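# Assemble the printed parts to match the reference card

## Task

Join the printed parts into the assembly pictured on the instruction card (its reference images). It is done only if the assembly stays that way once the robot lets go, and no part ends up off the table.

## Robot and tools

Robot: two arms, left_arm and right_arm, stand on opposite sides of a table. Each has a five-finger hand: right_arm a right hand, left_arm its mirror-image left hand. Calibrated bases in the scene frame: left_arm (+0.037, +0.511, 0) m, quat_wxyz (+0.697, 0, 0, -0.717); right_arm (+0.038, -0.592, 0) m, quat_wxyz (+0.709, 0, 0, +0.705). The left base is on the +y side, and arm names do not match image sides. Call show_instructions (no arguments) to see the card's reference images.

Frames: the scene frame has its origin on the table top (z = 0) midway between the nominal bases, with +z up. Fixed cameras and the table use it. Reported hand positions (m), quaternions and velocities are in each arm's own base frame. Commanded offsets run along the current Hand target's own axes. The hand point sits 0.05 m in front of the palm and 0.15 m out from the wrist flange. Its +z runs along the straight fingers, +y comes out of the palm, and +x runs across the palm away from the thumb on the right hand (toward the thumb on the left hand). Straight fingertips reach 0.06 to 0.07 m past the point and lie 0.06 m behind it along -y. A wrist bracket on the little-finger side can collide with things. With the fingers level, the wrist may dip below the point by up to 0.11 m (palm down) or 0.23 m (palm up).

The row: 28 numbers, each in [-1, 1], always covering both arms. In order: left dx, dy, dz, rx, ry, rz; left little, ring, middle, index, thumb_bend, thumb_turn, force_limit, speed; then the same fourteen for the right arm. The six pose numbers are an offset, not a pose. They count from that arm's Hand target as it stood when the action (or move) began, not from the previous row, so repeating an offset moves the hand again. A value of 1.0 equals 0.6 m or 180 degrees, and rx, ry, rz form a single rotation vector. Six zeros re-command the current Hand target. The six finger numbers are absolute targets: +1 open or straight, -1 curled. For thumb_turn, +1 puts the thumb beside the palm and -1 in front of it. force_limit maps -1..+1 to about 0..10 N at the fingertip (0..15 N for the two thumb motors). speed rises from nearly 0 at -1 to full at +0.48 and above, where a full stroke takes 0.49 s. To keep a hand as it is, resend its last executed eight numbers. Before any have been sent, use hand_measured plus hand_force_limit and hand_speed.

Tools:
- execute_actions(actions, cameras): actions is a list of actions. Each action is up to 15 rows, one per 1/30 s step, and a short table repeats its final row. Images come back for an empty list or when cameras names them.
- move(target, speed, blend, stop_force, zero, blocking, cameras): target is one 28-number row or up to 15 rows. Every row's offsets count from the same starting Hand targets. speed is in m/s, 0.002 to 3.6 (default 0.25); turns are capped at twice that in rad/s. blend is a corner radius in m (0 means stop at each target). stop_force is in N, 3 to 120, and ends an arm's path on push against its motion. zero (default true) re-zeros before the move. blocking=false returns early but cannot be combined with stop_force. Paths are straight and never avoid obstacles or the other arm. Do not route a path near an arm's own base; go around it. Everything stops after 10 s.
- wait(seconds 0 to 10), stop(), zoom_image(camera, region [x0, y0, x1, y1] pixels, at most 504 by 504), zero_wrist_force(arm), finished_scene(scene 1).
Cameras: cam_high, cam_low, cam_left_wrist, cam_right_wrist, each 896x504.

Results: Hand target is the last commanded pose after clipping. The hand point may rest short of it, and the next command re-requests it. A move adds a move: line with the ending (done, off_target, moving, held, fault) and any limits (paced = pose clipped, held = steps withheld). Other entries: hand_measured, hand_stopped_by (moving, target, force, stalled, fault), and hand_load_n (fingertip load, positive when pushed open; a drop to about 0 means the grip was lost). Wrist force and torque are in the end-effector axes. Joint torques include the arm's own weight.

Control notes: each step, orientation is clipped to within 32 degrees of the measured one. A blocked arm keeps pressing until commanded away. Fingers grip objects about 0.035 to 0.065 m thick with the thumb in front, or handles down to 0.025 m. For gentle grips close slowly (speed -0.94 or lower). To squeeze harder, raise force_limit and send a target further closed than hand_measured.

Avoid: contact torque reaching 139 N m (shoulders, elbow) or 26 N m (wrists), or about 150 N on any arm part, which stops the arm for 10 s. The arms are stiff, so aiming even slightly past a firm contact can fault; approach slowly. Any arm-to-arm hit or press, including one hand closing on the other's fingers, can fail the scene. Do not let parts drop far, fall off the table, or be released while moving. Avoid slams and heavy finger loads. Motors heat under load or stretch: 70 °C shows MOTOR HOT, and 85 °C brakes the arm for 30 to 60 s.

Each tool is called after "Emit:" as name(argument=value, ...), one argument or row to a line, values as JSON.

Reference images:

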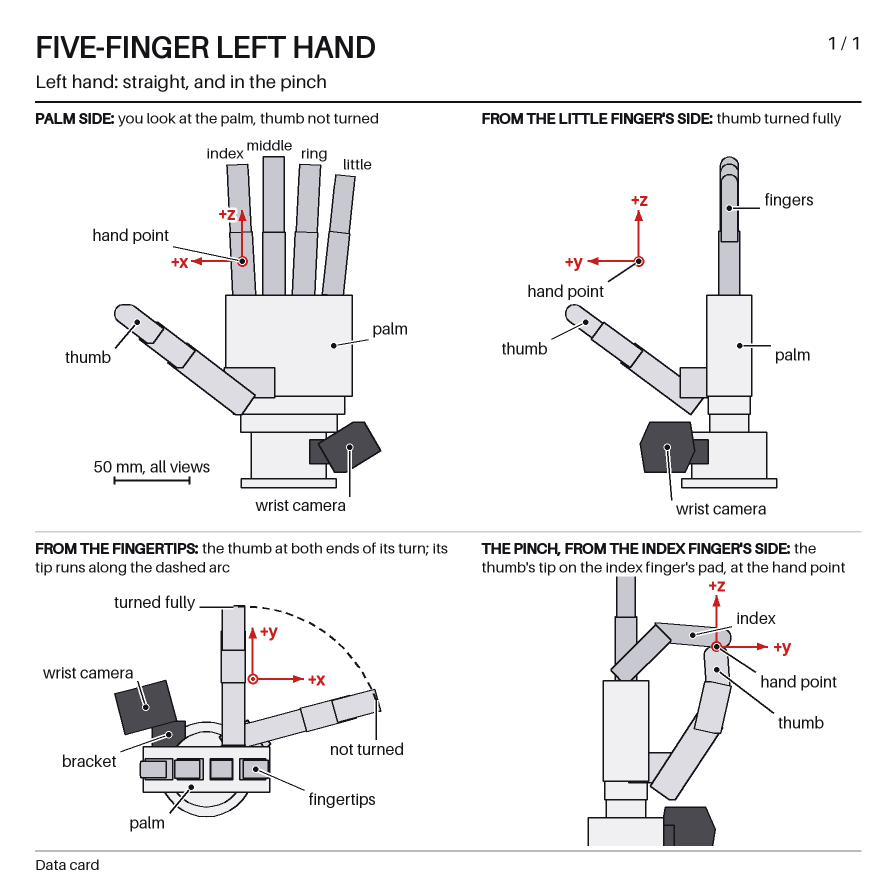

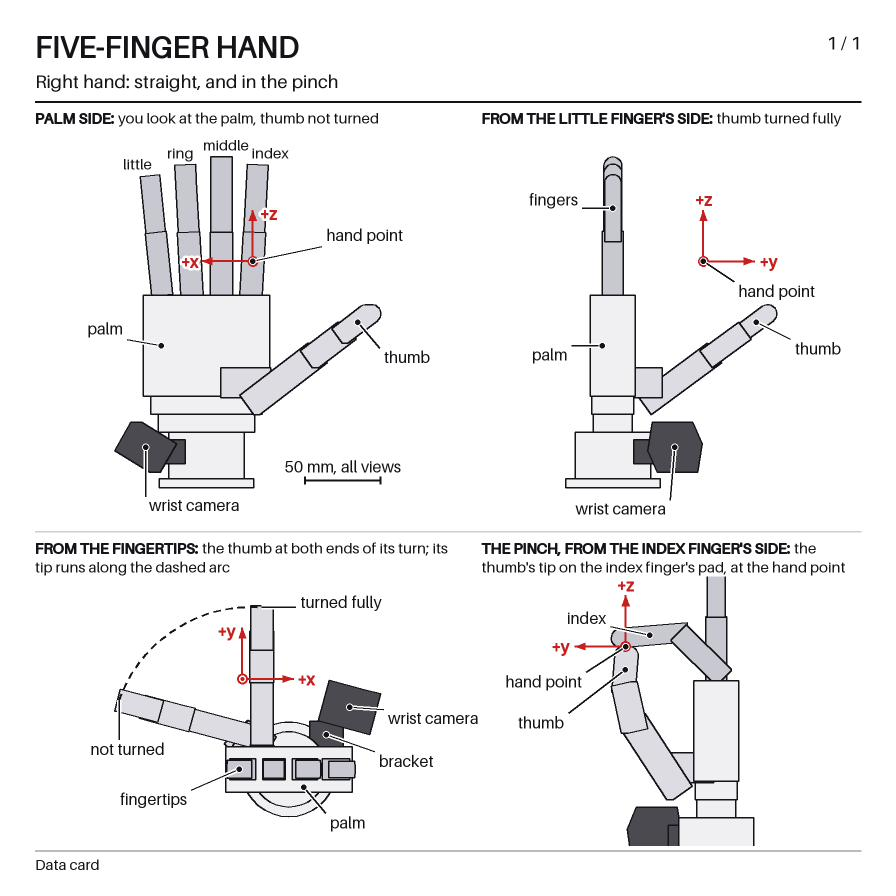

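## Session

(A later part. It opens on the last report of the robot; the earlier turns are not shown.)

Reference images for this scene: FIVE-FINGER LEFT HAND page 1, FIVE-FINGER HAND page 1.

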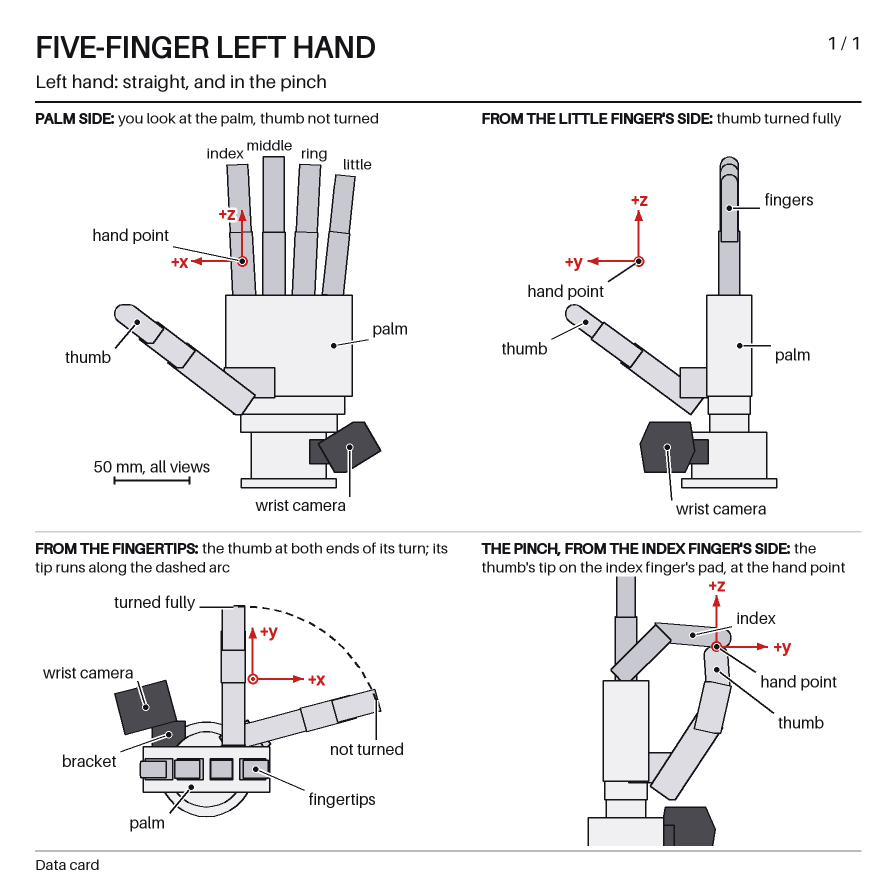

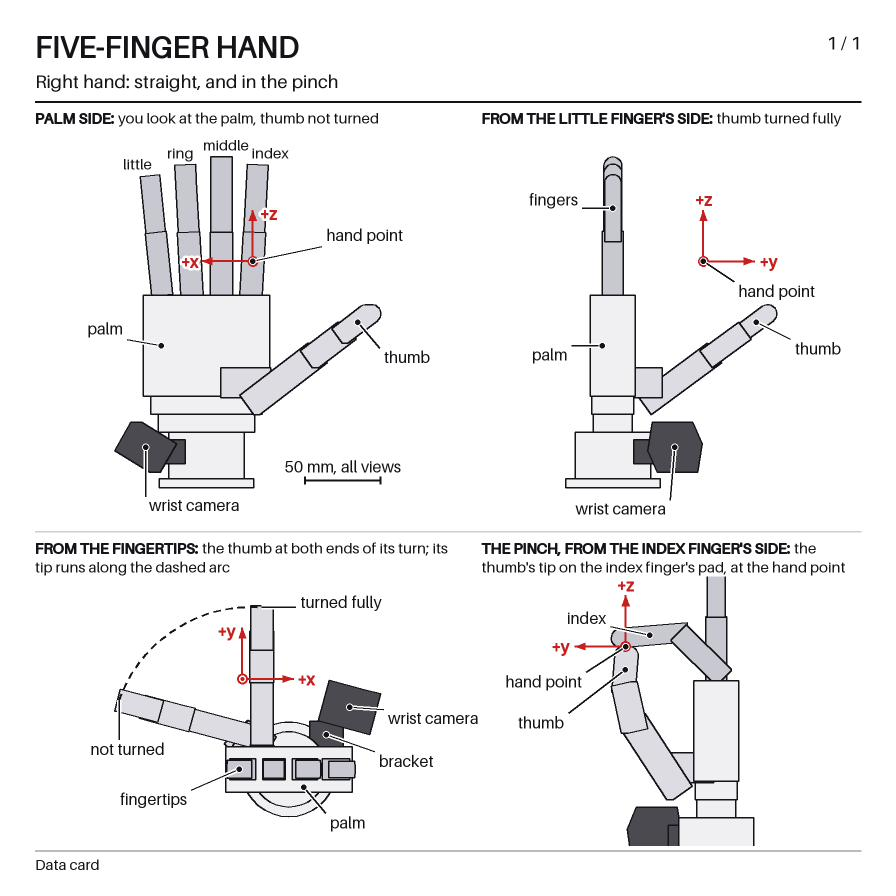

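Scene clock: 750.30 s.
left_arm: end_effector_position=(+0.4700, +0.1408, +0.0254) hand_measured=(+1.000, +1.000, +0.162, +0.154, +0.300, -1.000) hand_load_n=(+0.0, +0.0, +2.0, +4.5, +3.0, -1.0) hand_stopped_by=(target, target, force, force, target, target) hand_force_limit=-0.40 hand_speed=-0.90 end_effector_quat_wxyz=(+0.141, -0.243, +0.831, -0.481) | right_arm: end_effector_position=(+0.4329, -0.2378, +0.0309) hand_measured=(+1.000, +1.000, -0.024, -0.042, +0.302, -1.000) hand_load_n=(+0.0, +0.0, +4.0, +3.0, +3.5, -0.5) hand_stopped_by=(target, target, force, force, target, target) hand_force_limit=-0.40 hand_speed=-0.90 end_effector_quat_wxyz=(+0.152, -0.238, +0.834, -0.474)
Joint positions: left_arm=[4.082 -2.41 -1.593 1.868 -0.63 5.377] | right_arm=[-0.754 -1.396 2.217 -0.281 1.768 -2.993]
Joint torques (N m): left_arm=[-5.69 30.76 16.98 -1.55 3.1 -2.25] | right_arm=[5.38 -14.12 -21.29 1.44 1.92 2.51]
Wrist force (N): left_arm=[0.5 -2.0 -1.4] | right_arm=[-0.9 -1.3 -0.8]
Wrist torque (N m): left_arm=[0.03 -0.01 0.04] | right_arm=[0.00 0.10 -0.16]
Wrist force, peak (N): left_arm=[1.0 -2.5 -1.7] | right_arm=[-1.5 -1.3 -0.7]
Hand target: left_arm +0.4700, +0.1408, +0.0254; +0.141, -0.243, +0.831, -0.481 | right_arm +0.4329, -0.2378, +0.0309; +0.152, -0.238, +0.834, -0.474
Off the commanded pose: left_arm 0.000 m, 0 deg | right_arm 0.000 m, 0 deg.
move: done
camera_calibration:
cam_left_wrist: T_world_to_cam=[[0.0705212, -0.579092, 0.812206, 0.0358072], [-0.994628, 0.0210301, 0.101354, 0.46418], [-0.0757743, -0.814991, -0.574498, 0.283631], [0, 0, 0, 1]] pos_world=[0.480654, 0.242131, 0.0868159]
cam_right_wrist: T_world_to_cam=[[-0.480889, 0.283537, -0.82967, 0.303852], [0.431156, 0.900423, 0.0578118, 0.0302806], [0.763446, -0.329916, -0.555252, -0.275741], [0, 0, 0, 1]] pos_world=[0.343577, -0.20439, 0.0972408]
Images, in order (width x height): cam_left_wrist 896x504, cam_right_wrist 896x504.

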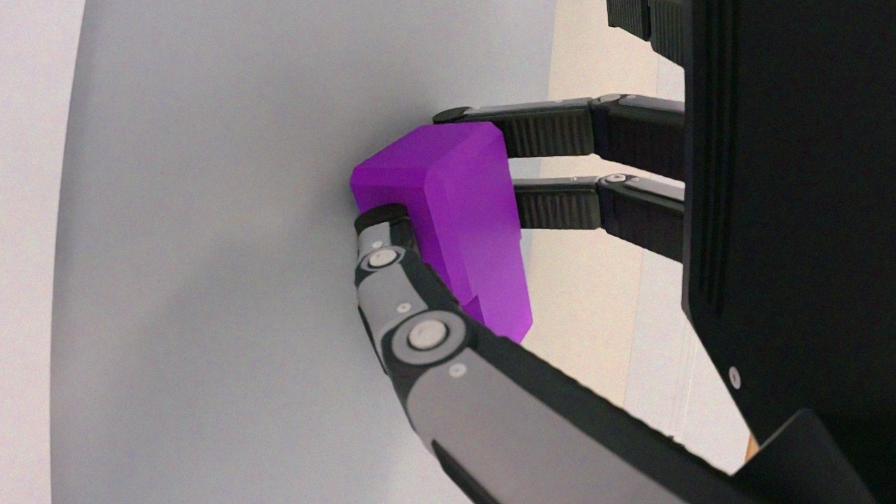

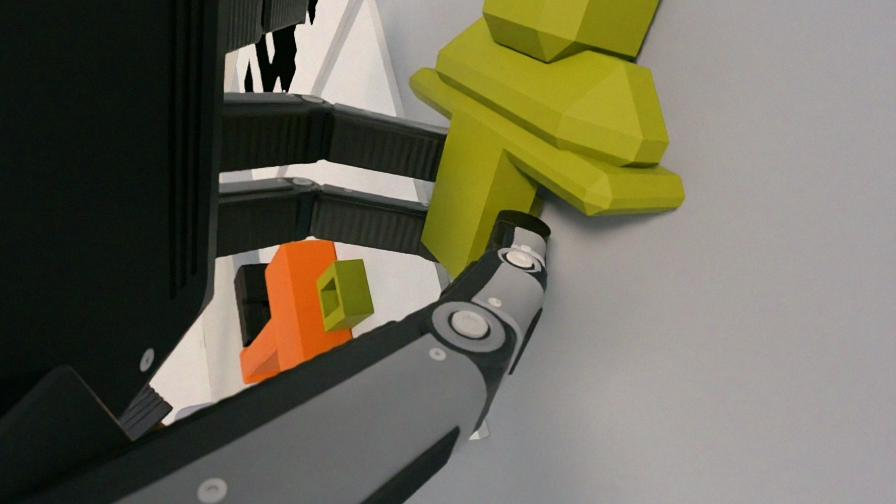

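Emit:
move(
  target=[0,-0.0866,-0.05,0,0,0,1,1,-0.15,-0.15,0.3,-1,-0.4,-0.9,0,-0.0866,-0.05,0,0,0,1,1,-0.4,-0.4,0.3,-1,-0.4,-0.9],
  speed=0.06,
  cameras=["cam_left_wrist","cam_right_wrist"],
)

Emit:
zoom_image(
  camera="cam_right_wrist",
  region=[340, 50, 580, 290],
)

Emit:
zoom_image(
  camera="cam_left_wrist",
  region=[340, 90, 560, 350],
)

Scene clock: 758.00 s.
left_arm: end_effector_position=(+0.4699, +0.1410, +0.0853) hand_measured=(+1.000, +1.000, +0.162, +0.154, +0.302, -1.000) hand_load_n=(+0.0, +0.0, +1.5, +4.0, +4.0, -1.0) hand_stopped_by=(target, target, force, force, target, target) hand_force_limit=-0.40 hand_speed=-0.90 end_effector_quat_wxyz=(+0.141, -0.243, +0.831, -0.481) | right_arm: end_effector_position=(+0.4317, -0.2390, +0.0908) hand_measured=(+1.000, +1.000, -0.024, -0.042, +0.302, -1.000) hand_load_n=(-0.5, +0.0, +4.0, +2.5, +4.5, -0.5) hand_stopped_by=(target, target, force, force, target, target) hand_force_limit=-0.40 hand_speed=-0.90 end_effector_quat_wxyz=(+0.152, -0.238, +0.834, -0.474)
Joint positions: left_arm=[4.082 -2.308 -1.587 1.76 -0.63 5.377] | right_arm=[-0.759 -1.512 2.149 -0.096 1.763 -2.996]
Joint torques (N m): left_arm=[6.08 54.56 24.96 -4.49 -1.53 2.54] | right_arm=[-7.84 -27.95 -23.13 1.78 -1.73 -2.57]
Wrist force (N): left_arm=[0.6 -0.2 -0.5] | right_arm=[-0.9 -0.3 -0.2]
Wrist torque (N m): left_arm=[0.08 -0.07 0.02] | right_arm=[0.10 0.10 -0.05]
Wrist force, peak (N): left_arm=[0.6 -2.7 -1.4] | right_arm=[-1.0 -1.4 -1.2]
Hand target: left_arm +0.4699, +0.1410, +0.0854; +0.141, -0.243, +0.831, -0.481 | right_arm +0.4317, -0.2390, +0.0909; +0.152, -0.238, +0.834, -0.474
Off the commanded pose: left_arm 0.000 m, 0 deg | right_arm 0.000 m, 0 deg.
move: done
camera_calibration:
cam_left_wrist: T_world_to_cam=[[0.0705171, -0.579139, 0.812174, -0.0126799], [-0.994628, 0.0210313, 0.101356, 0.458017], [-0.07578, -0.814958, -0.574544, 0.318062], [0, 0, 0, 1]] pos_world=[0.480554, 0.242231, 0.146616]
cam_right_wrist: T_world_to_cam=[[-0.480889, 0.283537, -0.82967, 0.35323], [0.431156, 0.900423, 0.0578118, 0.0284213], [0.763446, -0.329916, -0.555252, -0.242017], [0, 0, 0, 1]] pos_world=[0.342377, -0.20559, 0.157041]
Images, in order (width x height): cam_left_wrist 896x504, cam_right_wrist 896x504.

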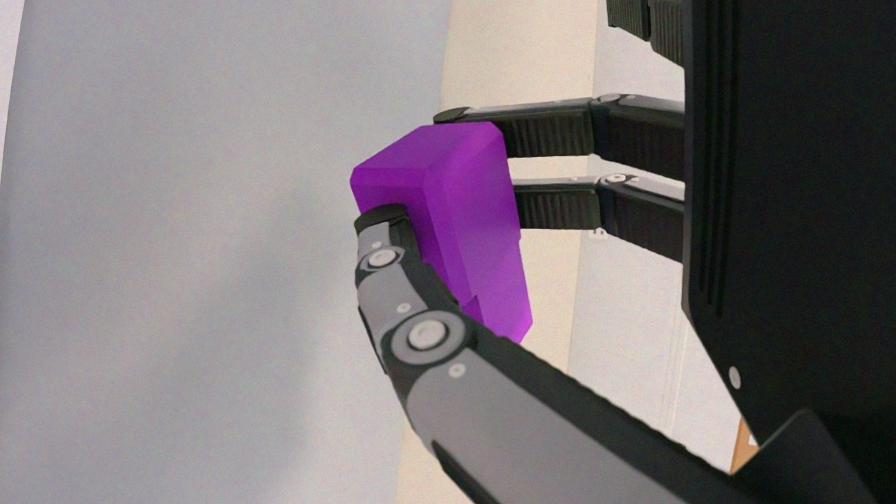

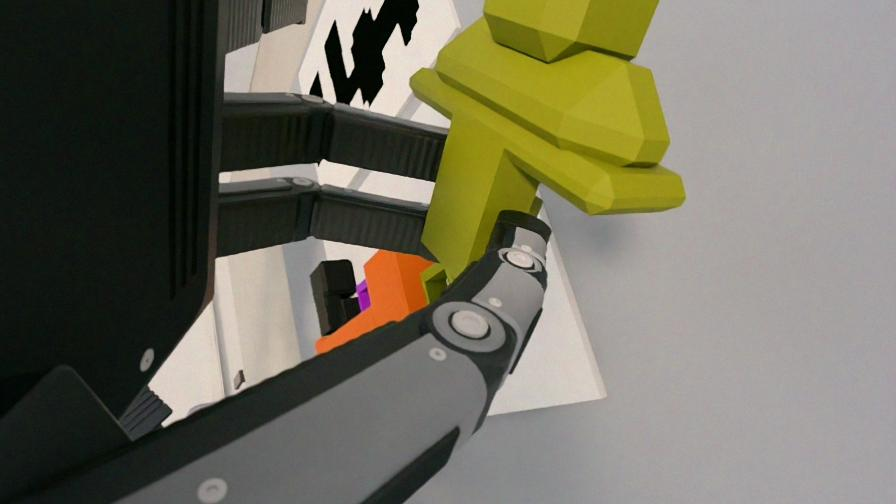

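Scaled by 2.100 from the camera's 896x504 image, which has a finer 1280x720 frame.

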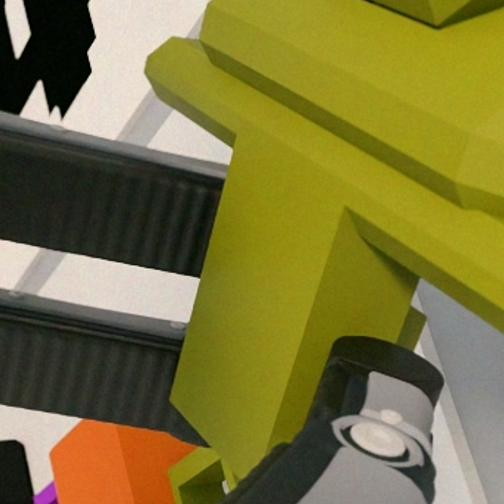

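Scaled by 1.938 from the camera's 896x504 image, which has a finer 1280x720 frame.

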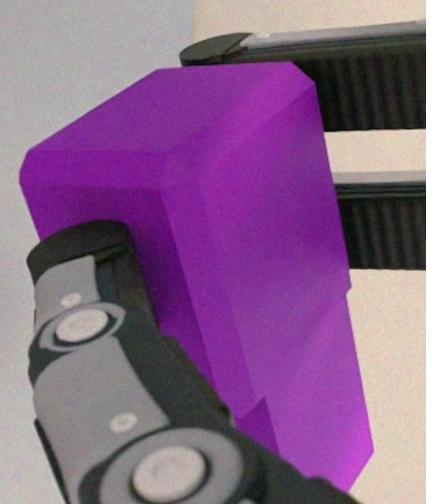

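Emit:
move(
  target=[-0.16,0.1398,-0.2578,0,-0.2617,-0.1511,1,1,-0.15,-0.15,0.3,-1,-0.4,-0.9,0,0,0,0,0,0,1,1,-0.4,-0.4,0.3,-1,-0.4,-0.9],
  speed=0.2,
  cameras=["all"],
)

Emit:
zoom_image(
  camera="cam_left_wrist",
  region=[230, 120, 560, 400],
)

Scene clock: 788.90 s.
left_arm: end_effector_position=(+0.4561, +0.3409, +0.0896) hand_measured=(+1.000, +1.000, +0.162, +0.154, +0.302, -1.000) hand_load_n=(+0.0, +0.0, +1.5, +4.0, +3.5, -1.0) hand_stopped_by=(target, target, force, force, target, target) hand_force_limit=-0.40 hand_speed=-0.90 end_effector_quat_wxyz=(-0.344, +0.596, -0.628, +0.364) | right_arm: end_effector_position=(+0.4317, -0.2390, +0.0909) hand_measured=(+1.000, +1.000, -0.024, -0.042, +0.302, -1.000) hand_load_n=(+0.0, +0.0, +3.5, +2.5, +4.0, -0.5) hand_stopped_by=(target, target, force, force, target, target) hand_force_limit=-0.40 hand_speed=-0.90 end_effector_quat_wxyz=(+0.152, -0.238, +0.834, -0.474)
Joint positions: left_arm=[4.384 -2.101 -1.637 2.607 -0.583 4.197] | right_arm=[-0.759 -1.513 2.149 -0.095 1.763 -2.996]
Joint torques (N m): left_arm=[6.45 50.6 6.53 -0.59 -1.38 -2.22] | right_arm=[-6.93 -27.53 -24.09 1.73 -1.68 -2.49]
Wrist force (N): left_arm=[0.2 -0.5 -0.6] | right_arm=[-0.9 -0.3 0.1]
Wrist torque (N m): left_arm=[0.02 0.01 0.17] | right_arm=[0.07 0.09 -0.06]
Wrist force, peak (N): left_arm=[0.5 -0.5 -0.7] | right_arm=[-1.3 -0.4 -0.1]
Hand target: left_arm +0.4561, +0.3409, +0.0896; -0.344, +0.596, -0.628, +0.364 | right_arm +0.4317, -0.2390, +0.0909; +0.152, -0.238, +0.834, -0.474
Off the commanded pose: left_arm 0.000 m, 0 deg | right_arm 0.000 m, 0 deg.
move: done
camera_calibration:
cam_left_wrist: T_world_to_cam=[[0.512801, -0.278082, 0.812222, -0.203806], [-0.596338, -0.79597, 0.103985, 0.536292], [0.617588, -0.537683, -0.574005, 0.0716709], [0, 0, 0, 1]] pos_world=[0.380061, 0.408734, 0.150909]
cam_right_wrist: T_world_to_cam=[[-0.480889, 0.283537, -0.82967, 0.353313], [0.431156, 0.900423, 0.0578118, 0.0284156], [0.763446, -0.329916, -0.555252, -0.241961], [0, 0, 0, 1]] pos_world=[0.342377, -0.20559, 0.157141]

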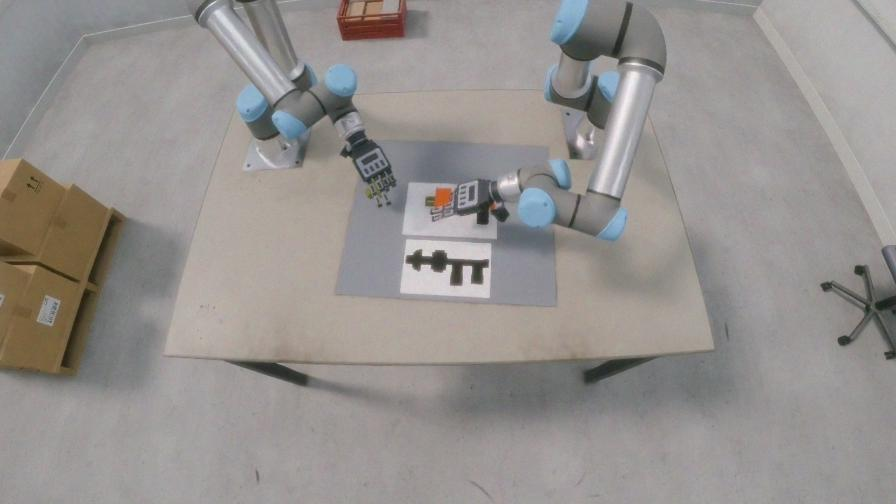

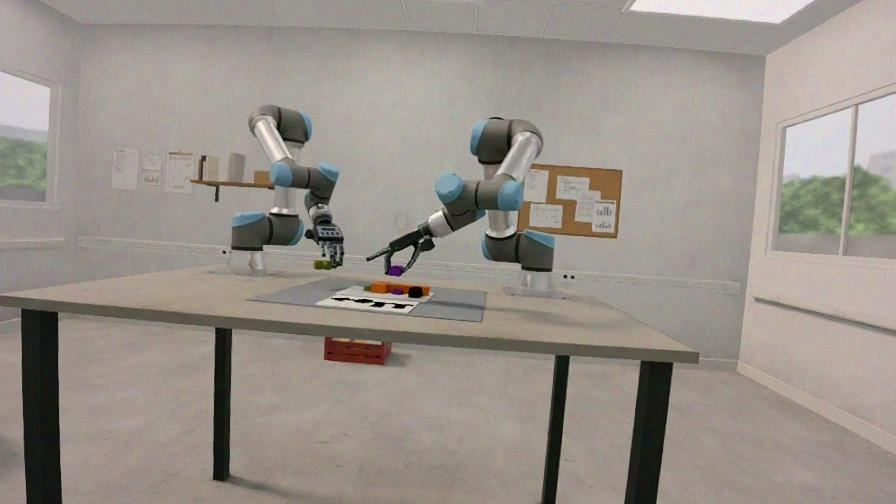

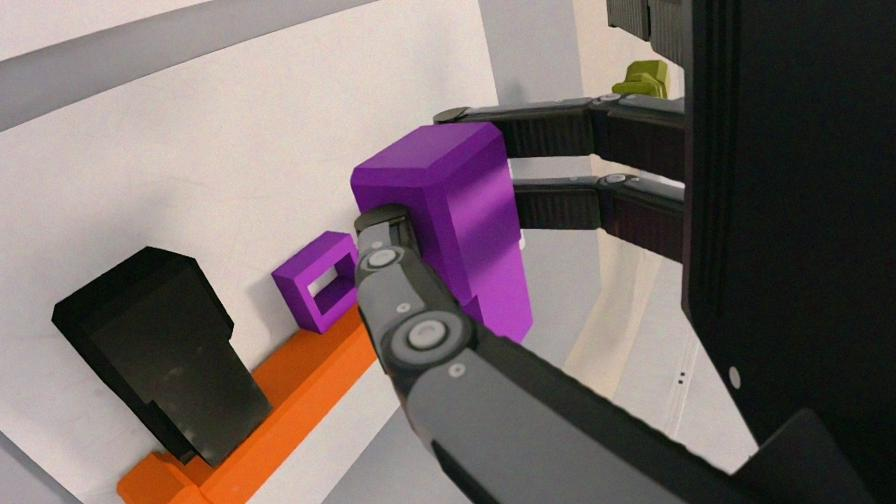

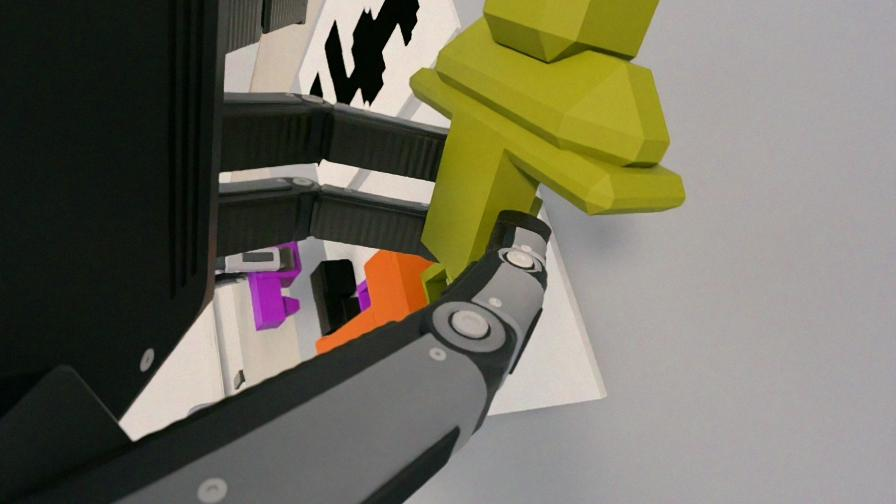

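Scaled by 1.527 from the camera's 896x504 image, which has a finer 1280x720 frame.

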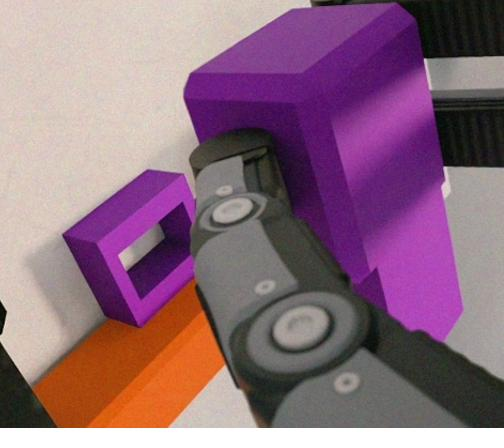

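Emit:
move(
  target=[
    [-0.0005,0.0635,0.0373,0,0,0,1,1,-0.15,-0.15,0.3,-1,-0.4,-0.9,0,0,0,0,0,0,1,1,-0.4,-0.4,0.3,-1,-0.4,-0.9],
    [-0.0005,0.0882,0.0509,0,0,0,1,1,-0.15,-0.15,0.3,-1,-0.4,-0.9,0,0,0,0,0,0,1,1,-0.4,-0.4,0.3,-1,-0.4,-0.9],
  ],
  speed=[0.08,0.02],
  stop_force=4,
  cameras=["cam_left_wrist","cam_right_wrist","cam_high"],
)

Emit:
zoom_image(
  camera="cam_right_wrist",
  region=[220, 220, 460, 370],
)

Scene clock: 813.37 s.
left_arm: end_effector_position=(+0.4562, +0.3411, +0.0296) hand_measured=(+1.000, +1.000, +0.162, +0.154, +0.302, -1.000) hand_load_n=(+0.0, +0.0, +2.0, +4.0, +3.5, -1.0) hand_stopped_by=(target, target, force, force, target, target) hand_force_limit=-0.40 hand_speed=-0.90 end_effector_quat_wxyz=(-0.344, +0.596, -0.628, +0.364) | right_arm: end_effector_position=(+0.4317, -0.2390, +0.0909) hand_measured=(+1.000, +1.000, -0.024, -0.042, +0.302, -1.000) hand_load_n=(+0.0, +0.0, +4.0, +2.5, +4.5, -0.5) hand_stopped_by=(target, target, force, force, target, target) hand_force_limit=-0.40 hand_speed=-0.90 end_effector_quat_wxyz=(+0.152, -0.238, +0.834, -0.474)
Joint positions: left_arm=[4.384 -2.188 -1.679 2.736 -0.584 4.196] | right_arm=[-0.759 -1.513 2.149 -0.095 1.763 -2.996]
Joint torques (N m): left_arm=[-0.62 52.8 22.54 -3.47 -1.48 2.18] | right_arm=[-7.71 -26.59 -24.06 1.73 -1.46 -2.32]
Wrist force (N): left_arm=[0.1 -0.7 -0.4] | right_arm=[-0.7 -0.4 -0.6]
Wrist torque (N m): left_arm=[-0.03 0.02 0.12] | right_arm=[0.10 0.09 -0.05]
Wrist force, peak (N): left_arm=[0.2 -4.7 -4.3] | right_arm=[-1.1 -0.6 -0.5]
Hand target: left_arm +0.4562, +0.3411, +0.0296; -0.344, +0.596, -0.628, +0.364 (not the last commanded pose) | right_arm +0.4317, -0.2390, +0.0909; +0.152, -0.238, +0.834, -0.474
Off the commanded pose: left_arm 0.001 m, 0 deg | right_arm 0.000 m, 0 deg.
move: contact (left_arm); path passed 1 of 2 targets
camera_calibration:
cam_left_wrist: T_world_to_cam=[[0.512965, -0.277947, 0.812165, -0.155208], [-0.596004, -0.796225, 0.103946, 0.54265], [0.617775, -0.537374, -0.574093, 0.0370343], [0, 0, 0, 1]] pos_world=[0.380159, 0.408833, 0.0909098]
cam_right_wrist: T_world_to_cam=[[-0.480889, 0.283537, -0.82967, 0.353313], [0.431156, 0.900423, 0.0578118, 0.0284156], [0.763446, -0.329916, -0.555252, -0.241961], [0, 0, 0, 1]] pos_world=[0.342377, -0.20559, 0.157141]
Images, in order (width x height): cam_high 896x504, cam_left_wrist 896x504, cam_right_wrist 896x504.

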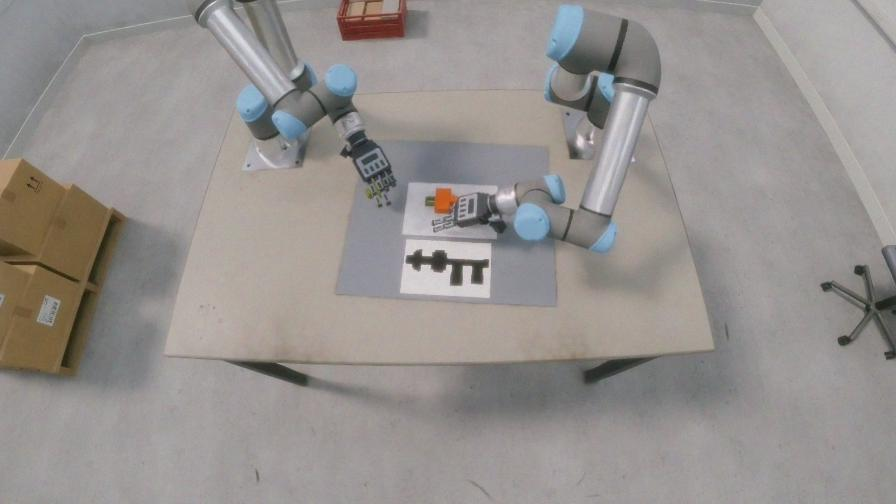

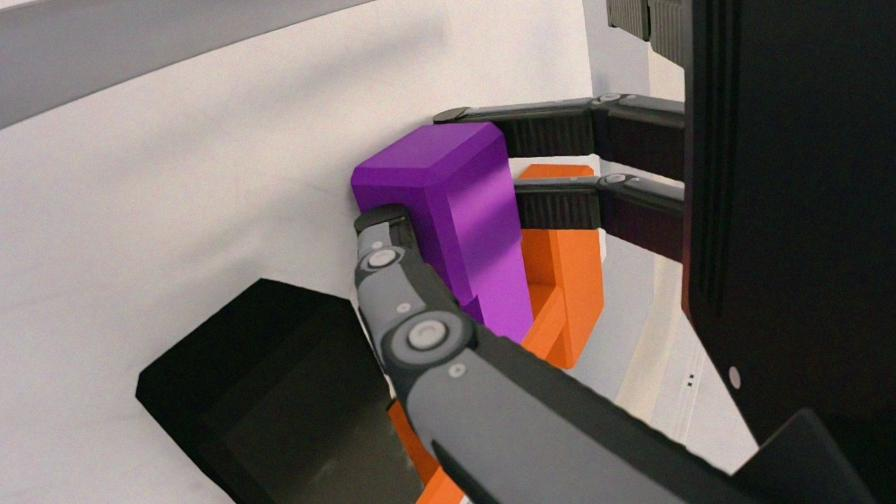

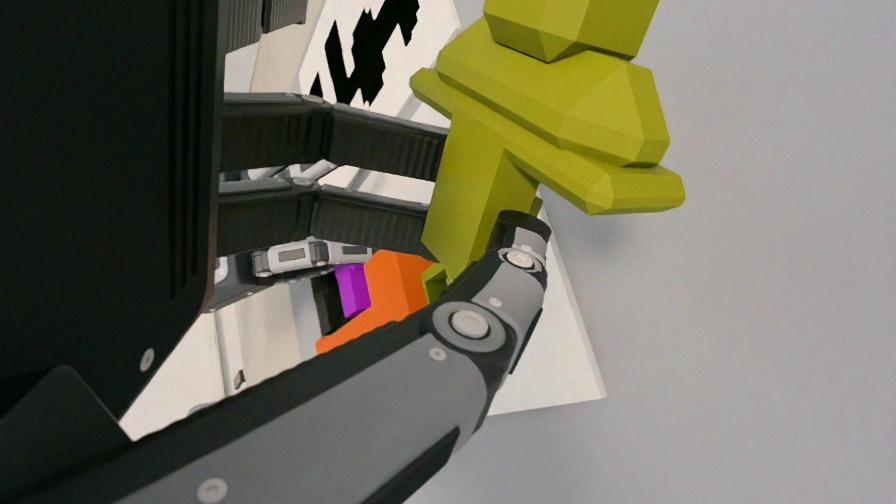

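Scaled by 2.100 from the camera's 896x504 image, which has a finer 1280x720 frame.

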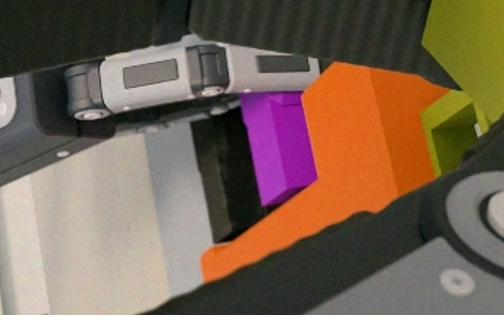

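Emit:
move(
  target=[
    [0,0,0,0,0,0,1,1,0.45,0.45,0.3,-1,-0.4,-0.5,0,0,0,0,0,0,1,1,-0.4,-0.4,0.3,-1,-0.4,-0.9],
    [0,0.0025,-0.0043,0,0,0,1,1,0.45,0.45,0.3,-1,-0.4,-0.5,0,0,0,0,0,0,1,1,-0.4,-0.4,0.3,-1,-0.4,-0.9],
    [0,-0.1,-0.063,0,0,0,1,1,0.45,0.45,0.3,-1,-0.4,-0.5,0,0,0,0,0,0,1,1,-0.4,-0.4,0.3,-1,-0.4,-0.9],
  ],
  speed=[0.02,0.02,0.1],
  cameras=["cam_left_wrist","cam_right_wrist"],
)

Emit:
zoom_image(
  camera="cam_left_wrist",
  region=[50, 100, 550, 504],
)

Emit:
zoom_image(
  camera="cam_right_wrist",
  region=[220, 220, 460, 370],
)

Scene clock: 820.13 s.
left_arm: end_effector_position=(+0.4534, +0.3414, +0.1003) hand_measured=(+1.000, +1.000, +0.450, +0.450, +0.300, -1.000) hand_load_n=(+0.0, +0.0, +0.0, +0.0, +0.0, +0.0) hand_stopped_by=(target, target, target, target, target, target) hand_force_limit=-0.40 hand_speed=-0.50 end_effector_quat_wxyz=(-0.344, +0.596, -0.628, +0.364) | right_arm: end_effector_position=(+0.4317, -0.2390, +0.0909) hand_measured=(+1.000, +1.000, -0.024, -0.042, +0.302, -1.000) hand_load_n=(+0.0, +0.0, +3.5, +2.5, +4.5, -0.5) hand_stopped_by=(target, target, force, force, target, target) hand_force_limit=-0.40 hand_speed=-0.90 end_effector_quat_wxyz=(+0.152, -0.238, +0.834, -0.474)
Joint positions: left_arm=[4.39 -2.086 -1.631 2.578 -0.581 4.206] | right_arm=[-0.759 -1.513 2.149 -0.095 1.763 -2.996]
Joint torques (N m): left_arm=[6.33 50.93 29.17 -3.34 3.92 2.46] | right_arm=[-7.04 -26.06 -24.24 1.71 -1.57 -2.27]
Wrist force (N): left_arm=[0.1 -0.7 -0.5] | right_arm=[-1.0 -0.5 -0.1]
Wrist torque (N m): left_arm=[0.00 0.03 0.03] | right_arm=[0.04 0.11 -0.07]
Wrist force, peak (N): left_arm=[0.3 -0.9 -0.6] | right_arm=[-1.2 -0.4 -0.4]
Hand target: left_arm +0.4534, +0.3414, +0.1005; -0.344, +0.596, -0.628, +0.364 | right_arm +0.4317, -0.2390, +0.0909; +0.152, -0.238, +0.834, -0.474
Off the commanded pose: left_arm 0.000 m, 0 deg | right_arm 0.000 m, 0 deg.
move: done
camera_calibration:
cam_left_wrist: T_world_to_cam=[[0.512965, -0.277947, 0.812165, -0.211109], [-0.596004, -0.796225, 0.103946, 0.533871], [0.617775, -0.537374, -0.574093, 0.0795136], [0, 0, 0, 1]] pos_world=[0.377359, 0.409133, 0.16161]
cam_right_wrist: T_world_to_cam=[[-0.480889, 0.283537, -0.82967, 0.353313], [0.431156, 0.900423, 0.0578118, 0.0284156], [0.763446, -0.329916, -0.555252, -0.241961], [0, 0, 0, 1]] pos_world=[0.342377, -0.20559, 0.157141]
Images, in order (width x height): cam_left_wrist 896x504, cam_right_wrist 896x504.

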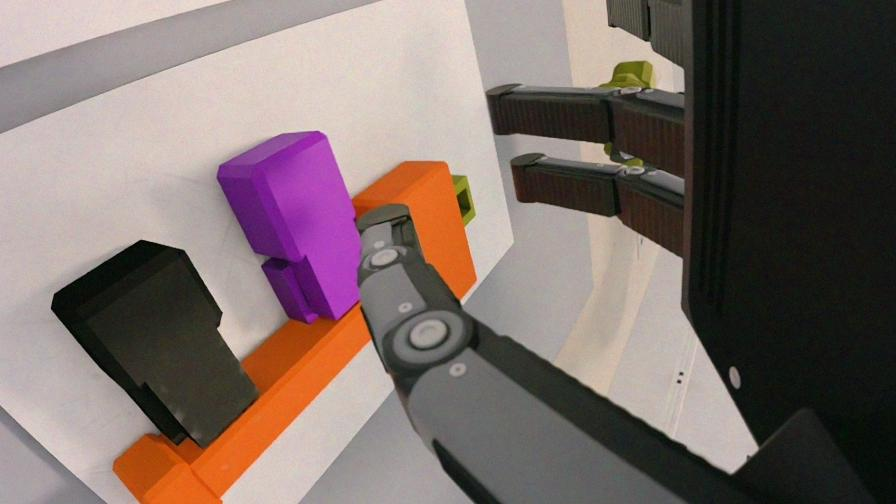

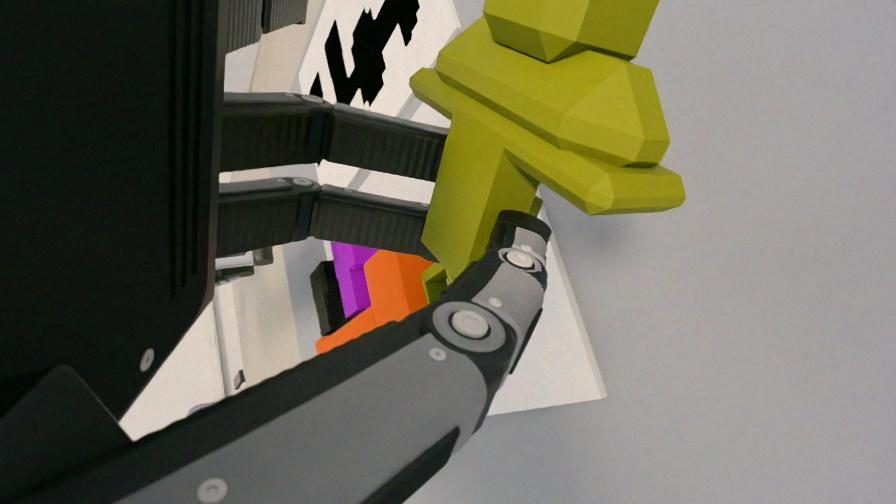

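Scaled by 1.008 from the camera's 896x504 image, which has a finer 1280x720 frame.

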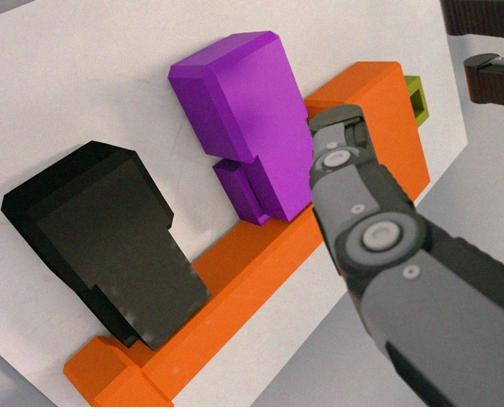

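Scaled by 2.100 from the camera's 896x504 image, which has a finer 1280x720 frame.

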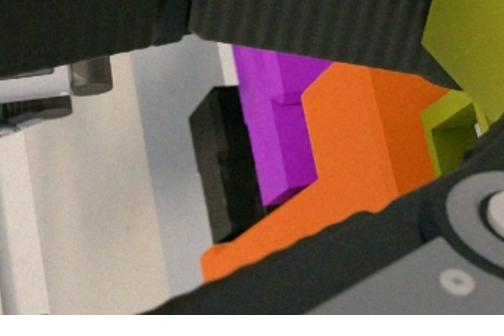

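Emit:
move(
  target=[-0.0952,-0.0738,-0.1053,0,0,0,1,1,0.45,0.45,0.3,-1,-0.4,-0.5,-0.1297,-0.0843,0.116,0,0.178,0.1028,1,1,-0.4,-0.4,0.3,-1,-0.4,-0.9],
  speed=0.15,
  cameras=["all"],
)

Scene clock: 857.47 s.
left_arm: end_effector_position=(+0.4238, +0.4003, +0.1702) hand_measured=(+1.000, +1.000, +0.450, +0.450, +0.300, -1.000) hand_load_n=(+0.0, +0.0, +0.0, +0.0, +0.0, +0.0) hand_stopped_by=(target, target, target, target, target, target) hand_force_limit=-0.40 hand_speed=-0.50 end_effector_quat_wxyz=(-0.344, +0.596, -0.628, +0.364) | right_arm: end_effector_position=(+0.5433, -0.2690, +0.1015) hand_measured=(+1.000, +1.000, -0.024, -0.042, +0.302, -1.000) hand_load_n=(+0.0, +0.0, +3.5, +2.5, +4.5, -0.5) hand_stopped_by=(target, target, force, force, target, target) hand_force_limit=-0.40 hand_speed=-0.90 end_effector_quat_wxyz=(-0.010, +0.037, +0.870, -0.491)
Joint positions: left_arm=[4.485 -2.109 -1.43 2.259 -0.547 4.373] | right_arm=[-0.414 -0.946 1.411 0.589 2.503 -2.166]
Joint torques (N m): left_arm=[5.82 26.47 29.76 -3.79 3.96 2.58] | right_arm=[5.75 -33.28 -24.4 3.59 3.04 2.81]
Wrist force (N): left_arm=[0.1 -0.4 -0.5] | right_arm=[-1.2 -0.5 -0.1]
Wrist torque (N m): left_arm=[0.05 0.02 0.02] | right_arm=[0.05 0.13 -0.16]
Wrist force, peak (N): left_arm=[0.7 -0.8 -0.6] | right_arm=[-1.4 -0.6 -0.4]
Hand target: left_arm +0.4238, +0.4003, +0.1702; -0.344, +0.596, -0.628, +0.364 | right_arm +0.5433, -0.2690, +0.1015; -0.010, +0.037, +0.870, -0.491
Off the commanded pose: left_arm 0.000 m, 0 deg | right_arm 0.000 m, 0 deg.
move: done
camera_calibration:
cam_left_wrist: T_world_to_cam=[[0.512965, -0.277947, 0.812165, -0.236296], [-0.596004, -0.796225, 0.103946, 0.555941], [0.617775, -0.537374, -0.574093, 0.169634], [0, 0, 0, 1]] pos_world=[0.347759, 0.468133, 0.23151]
cam_right_wrist: T_world_to_cam=[[-0.22005, 0.528654, -0.819819, 0.347559], [0.886461, 0.459138, 0.058135, -0.359415], [0.407144, -0.713944, -0.569664, -0.239384], [0, 0, 0, 1]] pos_world=[0.492551, -0.189624, 0.169462]

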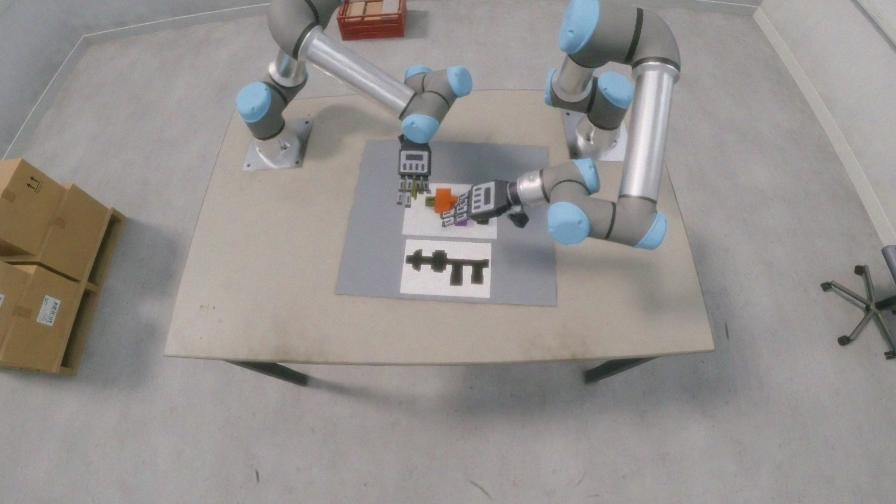

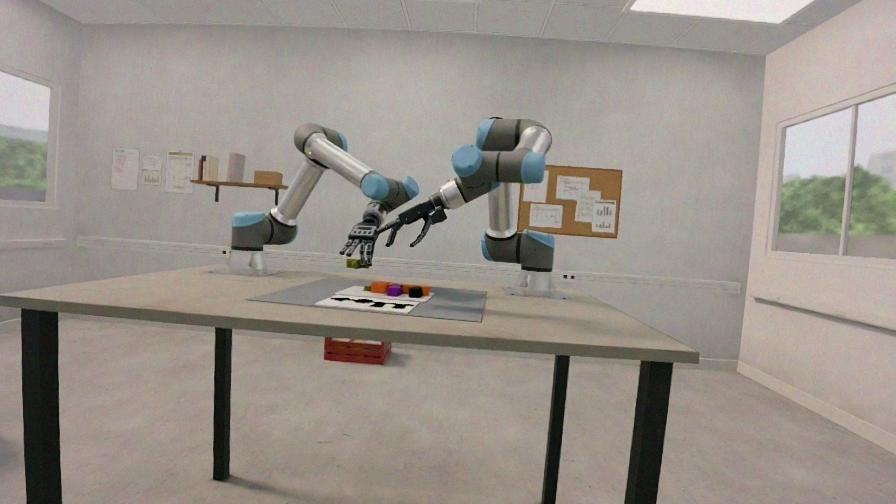

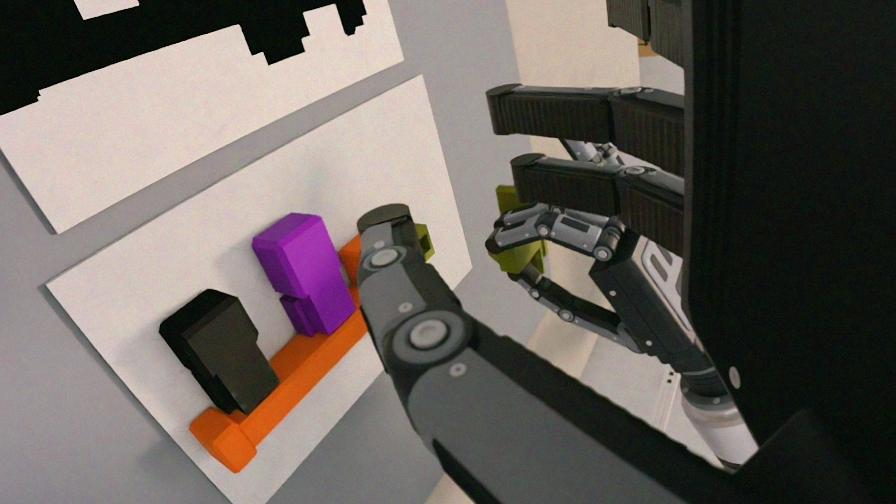

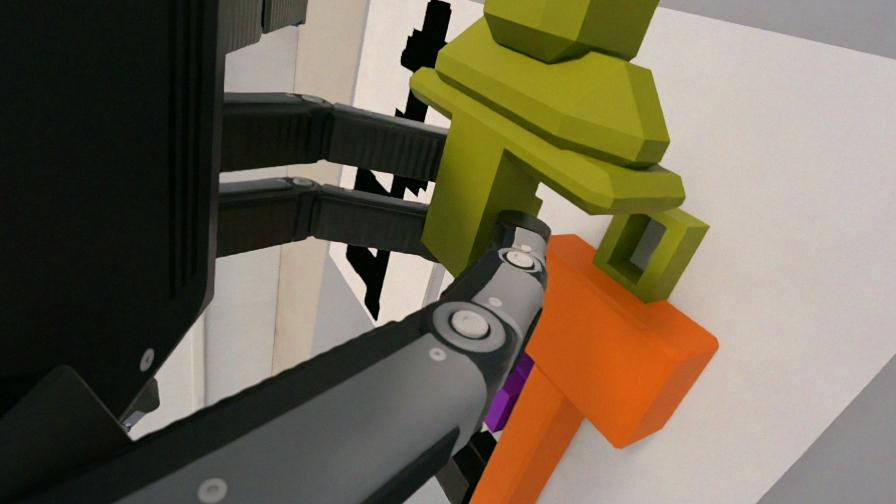

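Emit:
zoom_image(
  camera="cam_right_wrist",
  region=[530, 180, 740, 380],
)

Emit:
zoom_image(
  camera="cam_left_wrist",
  region=[340, 160, 600, 320],
)

Scaled by 2.400 from the camera's 896x504 image, which has a finer 1280x720 frame.

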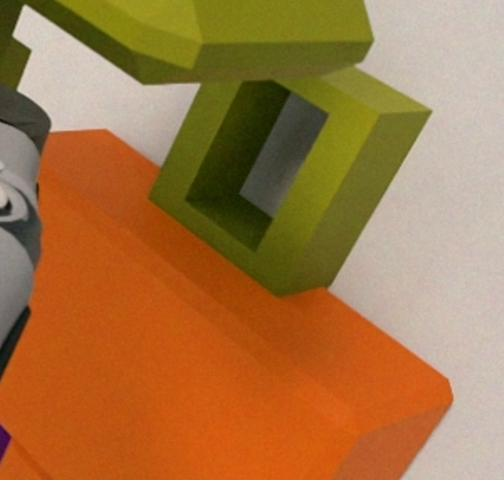

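Scaled by 1.938 from the camera's 896x504 image, which has a finer 1280x720 frame.

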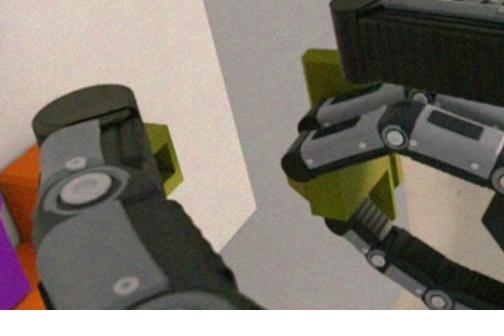

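Emit:
zoom_image(
  camera="cam_right_wrist",
  region=[400, 90, 600, 290],
)

Scaled by 2.520 from the camera's 896x504 image, which has a finer 1280x720 frame.

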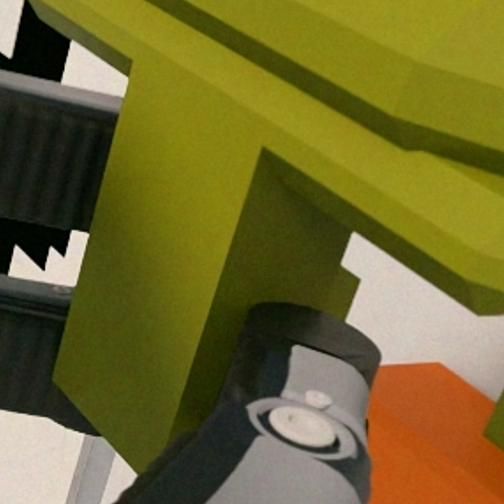

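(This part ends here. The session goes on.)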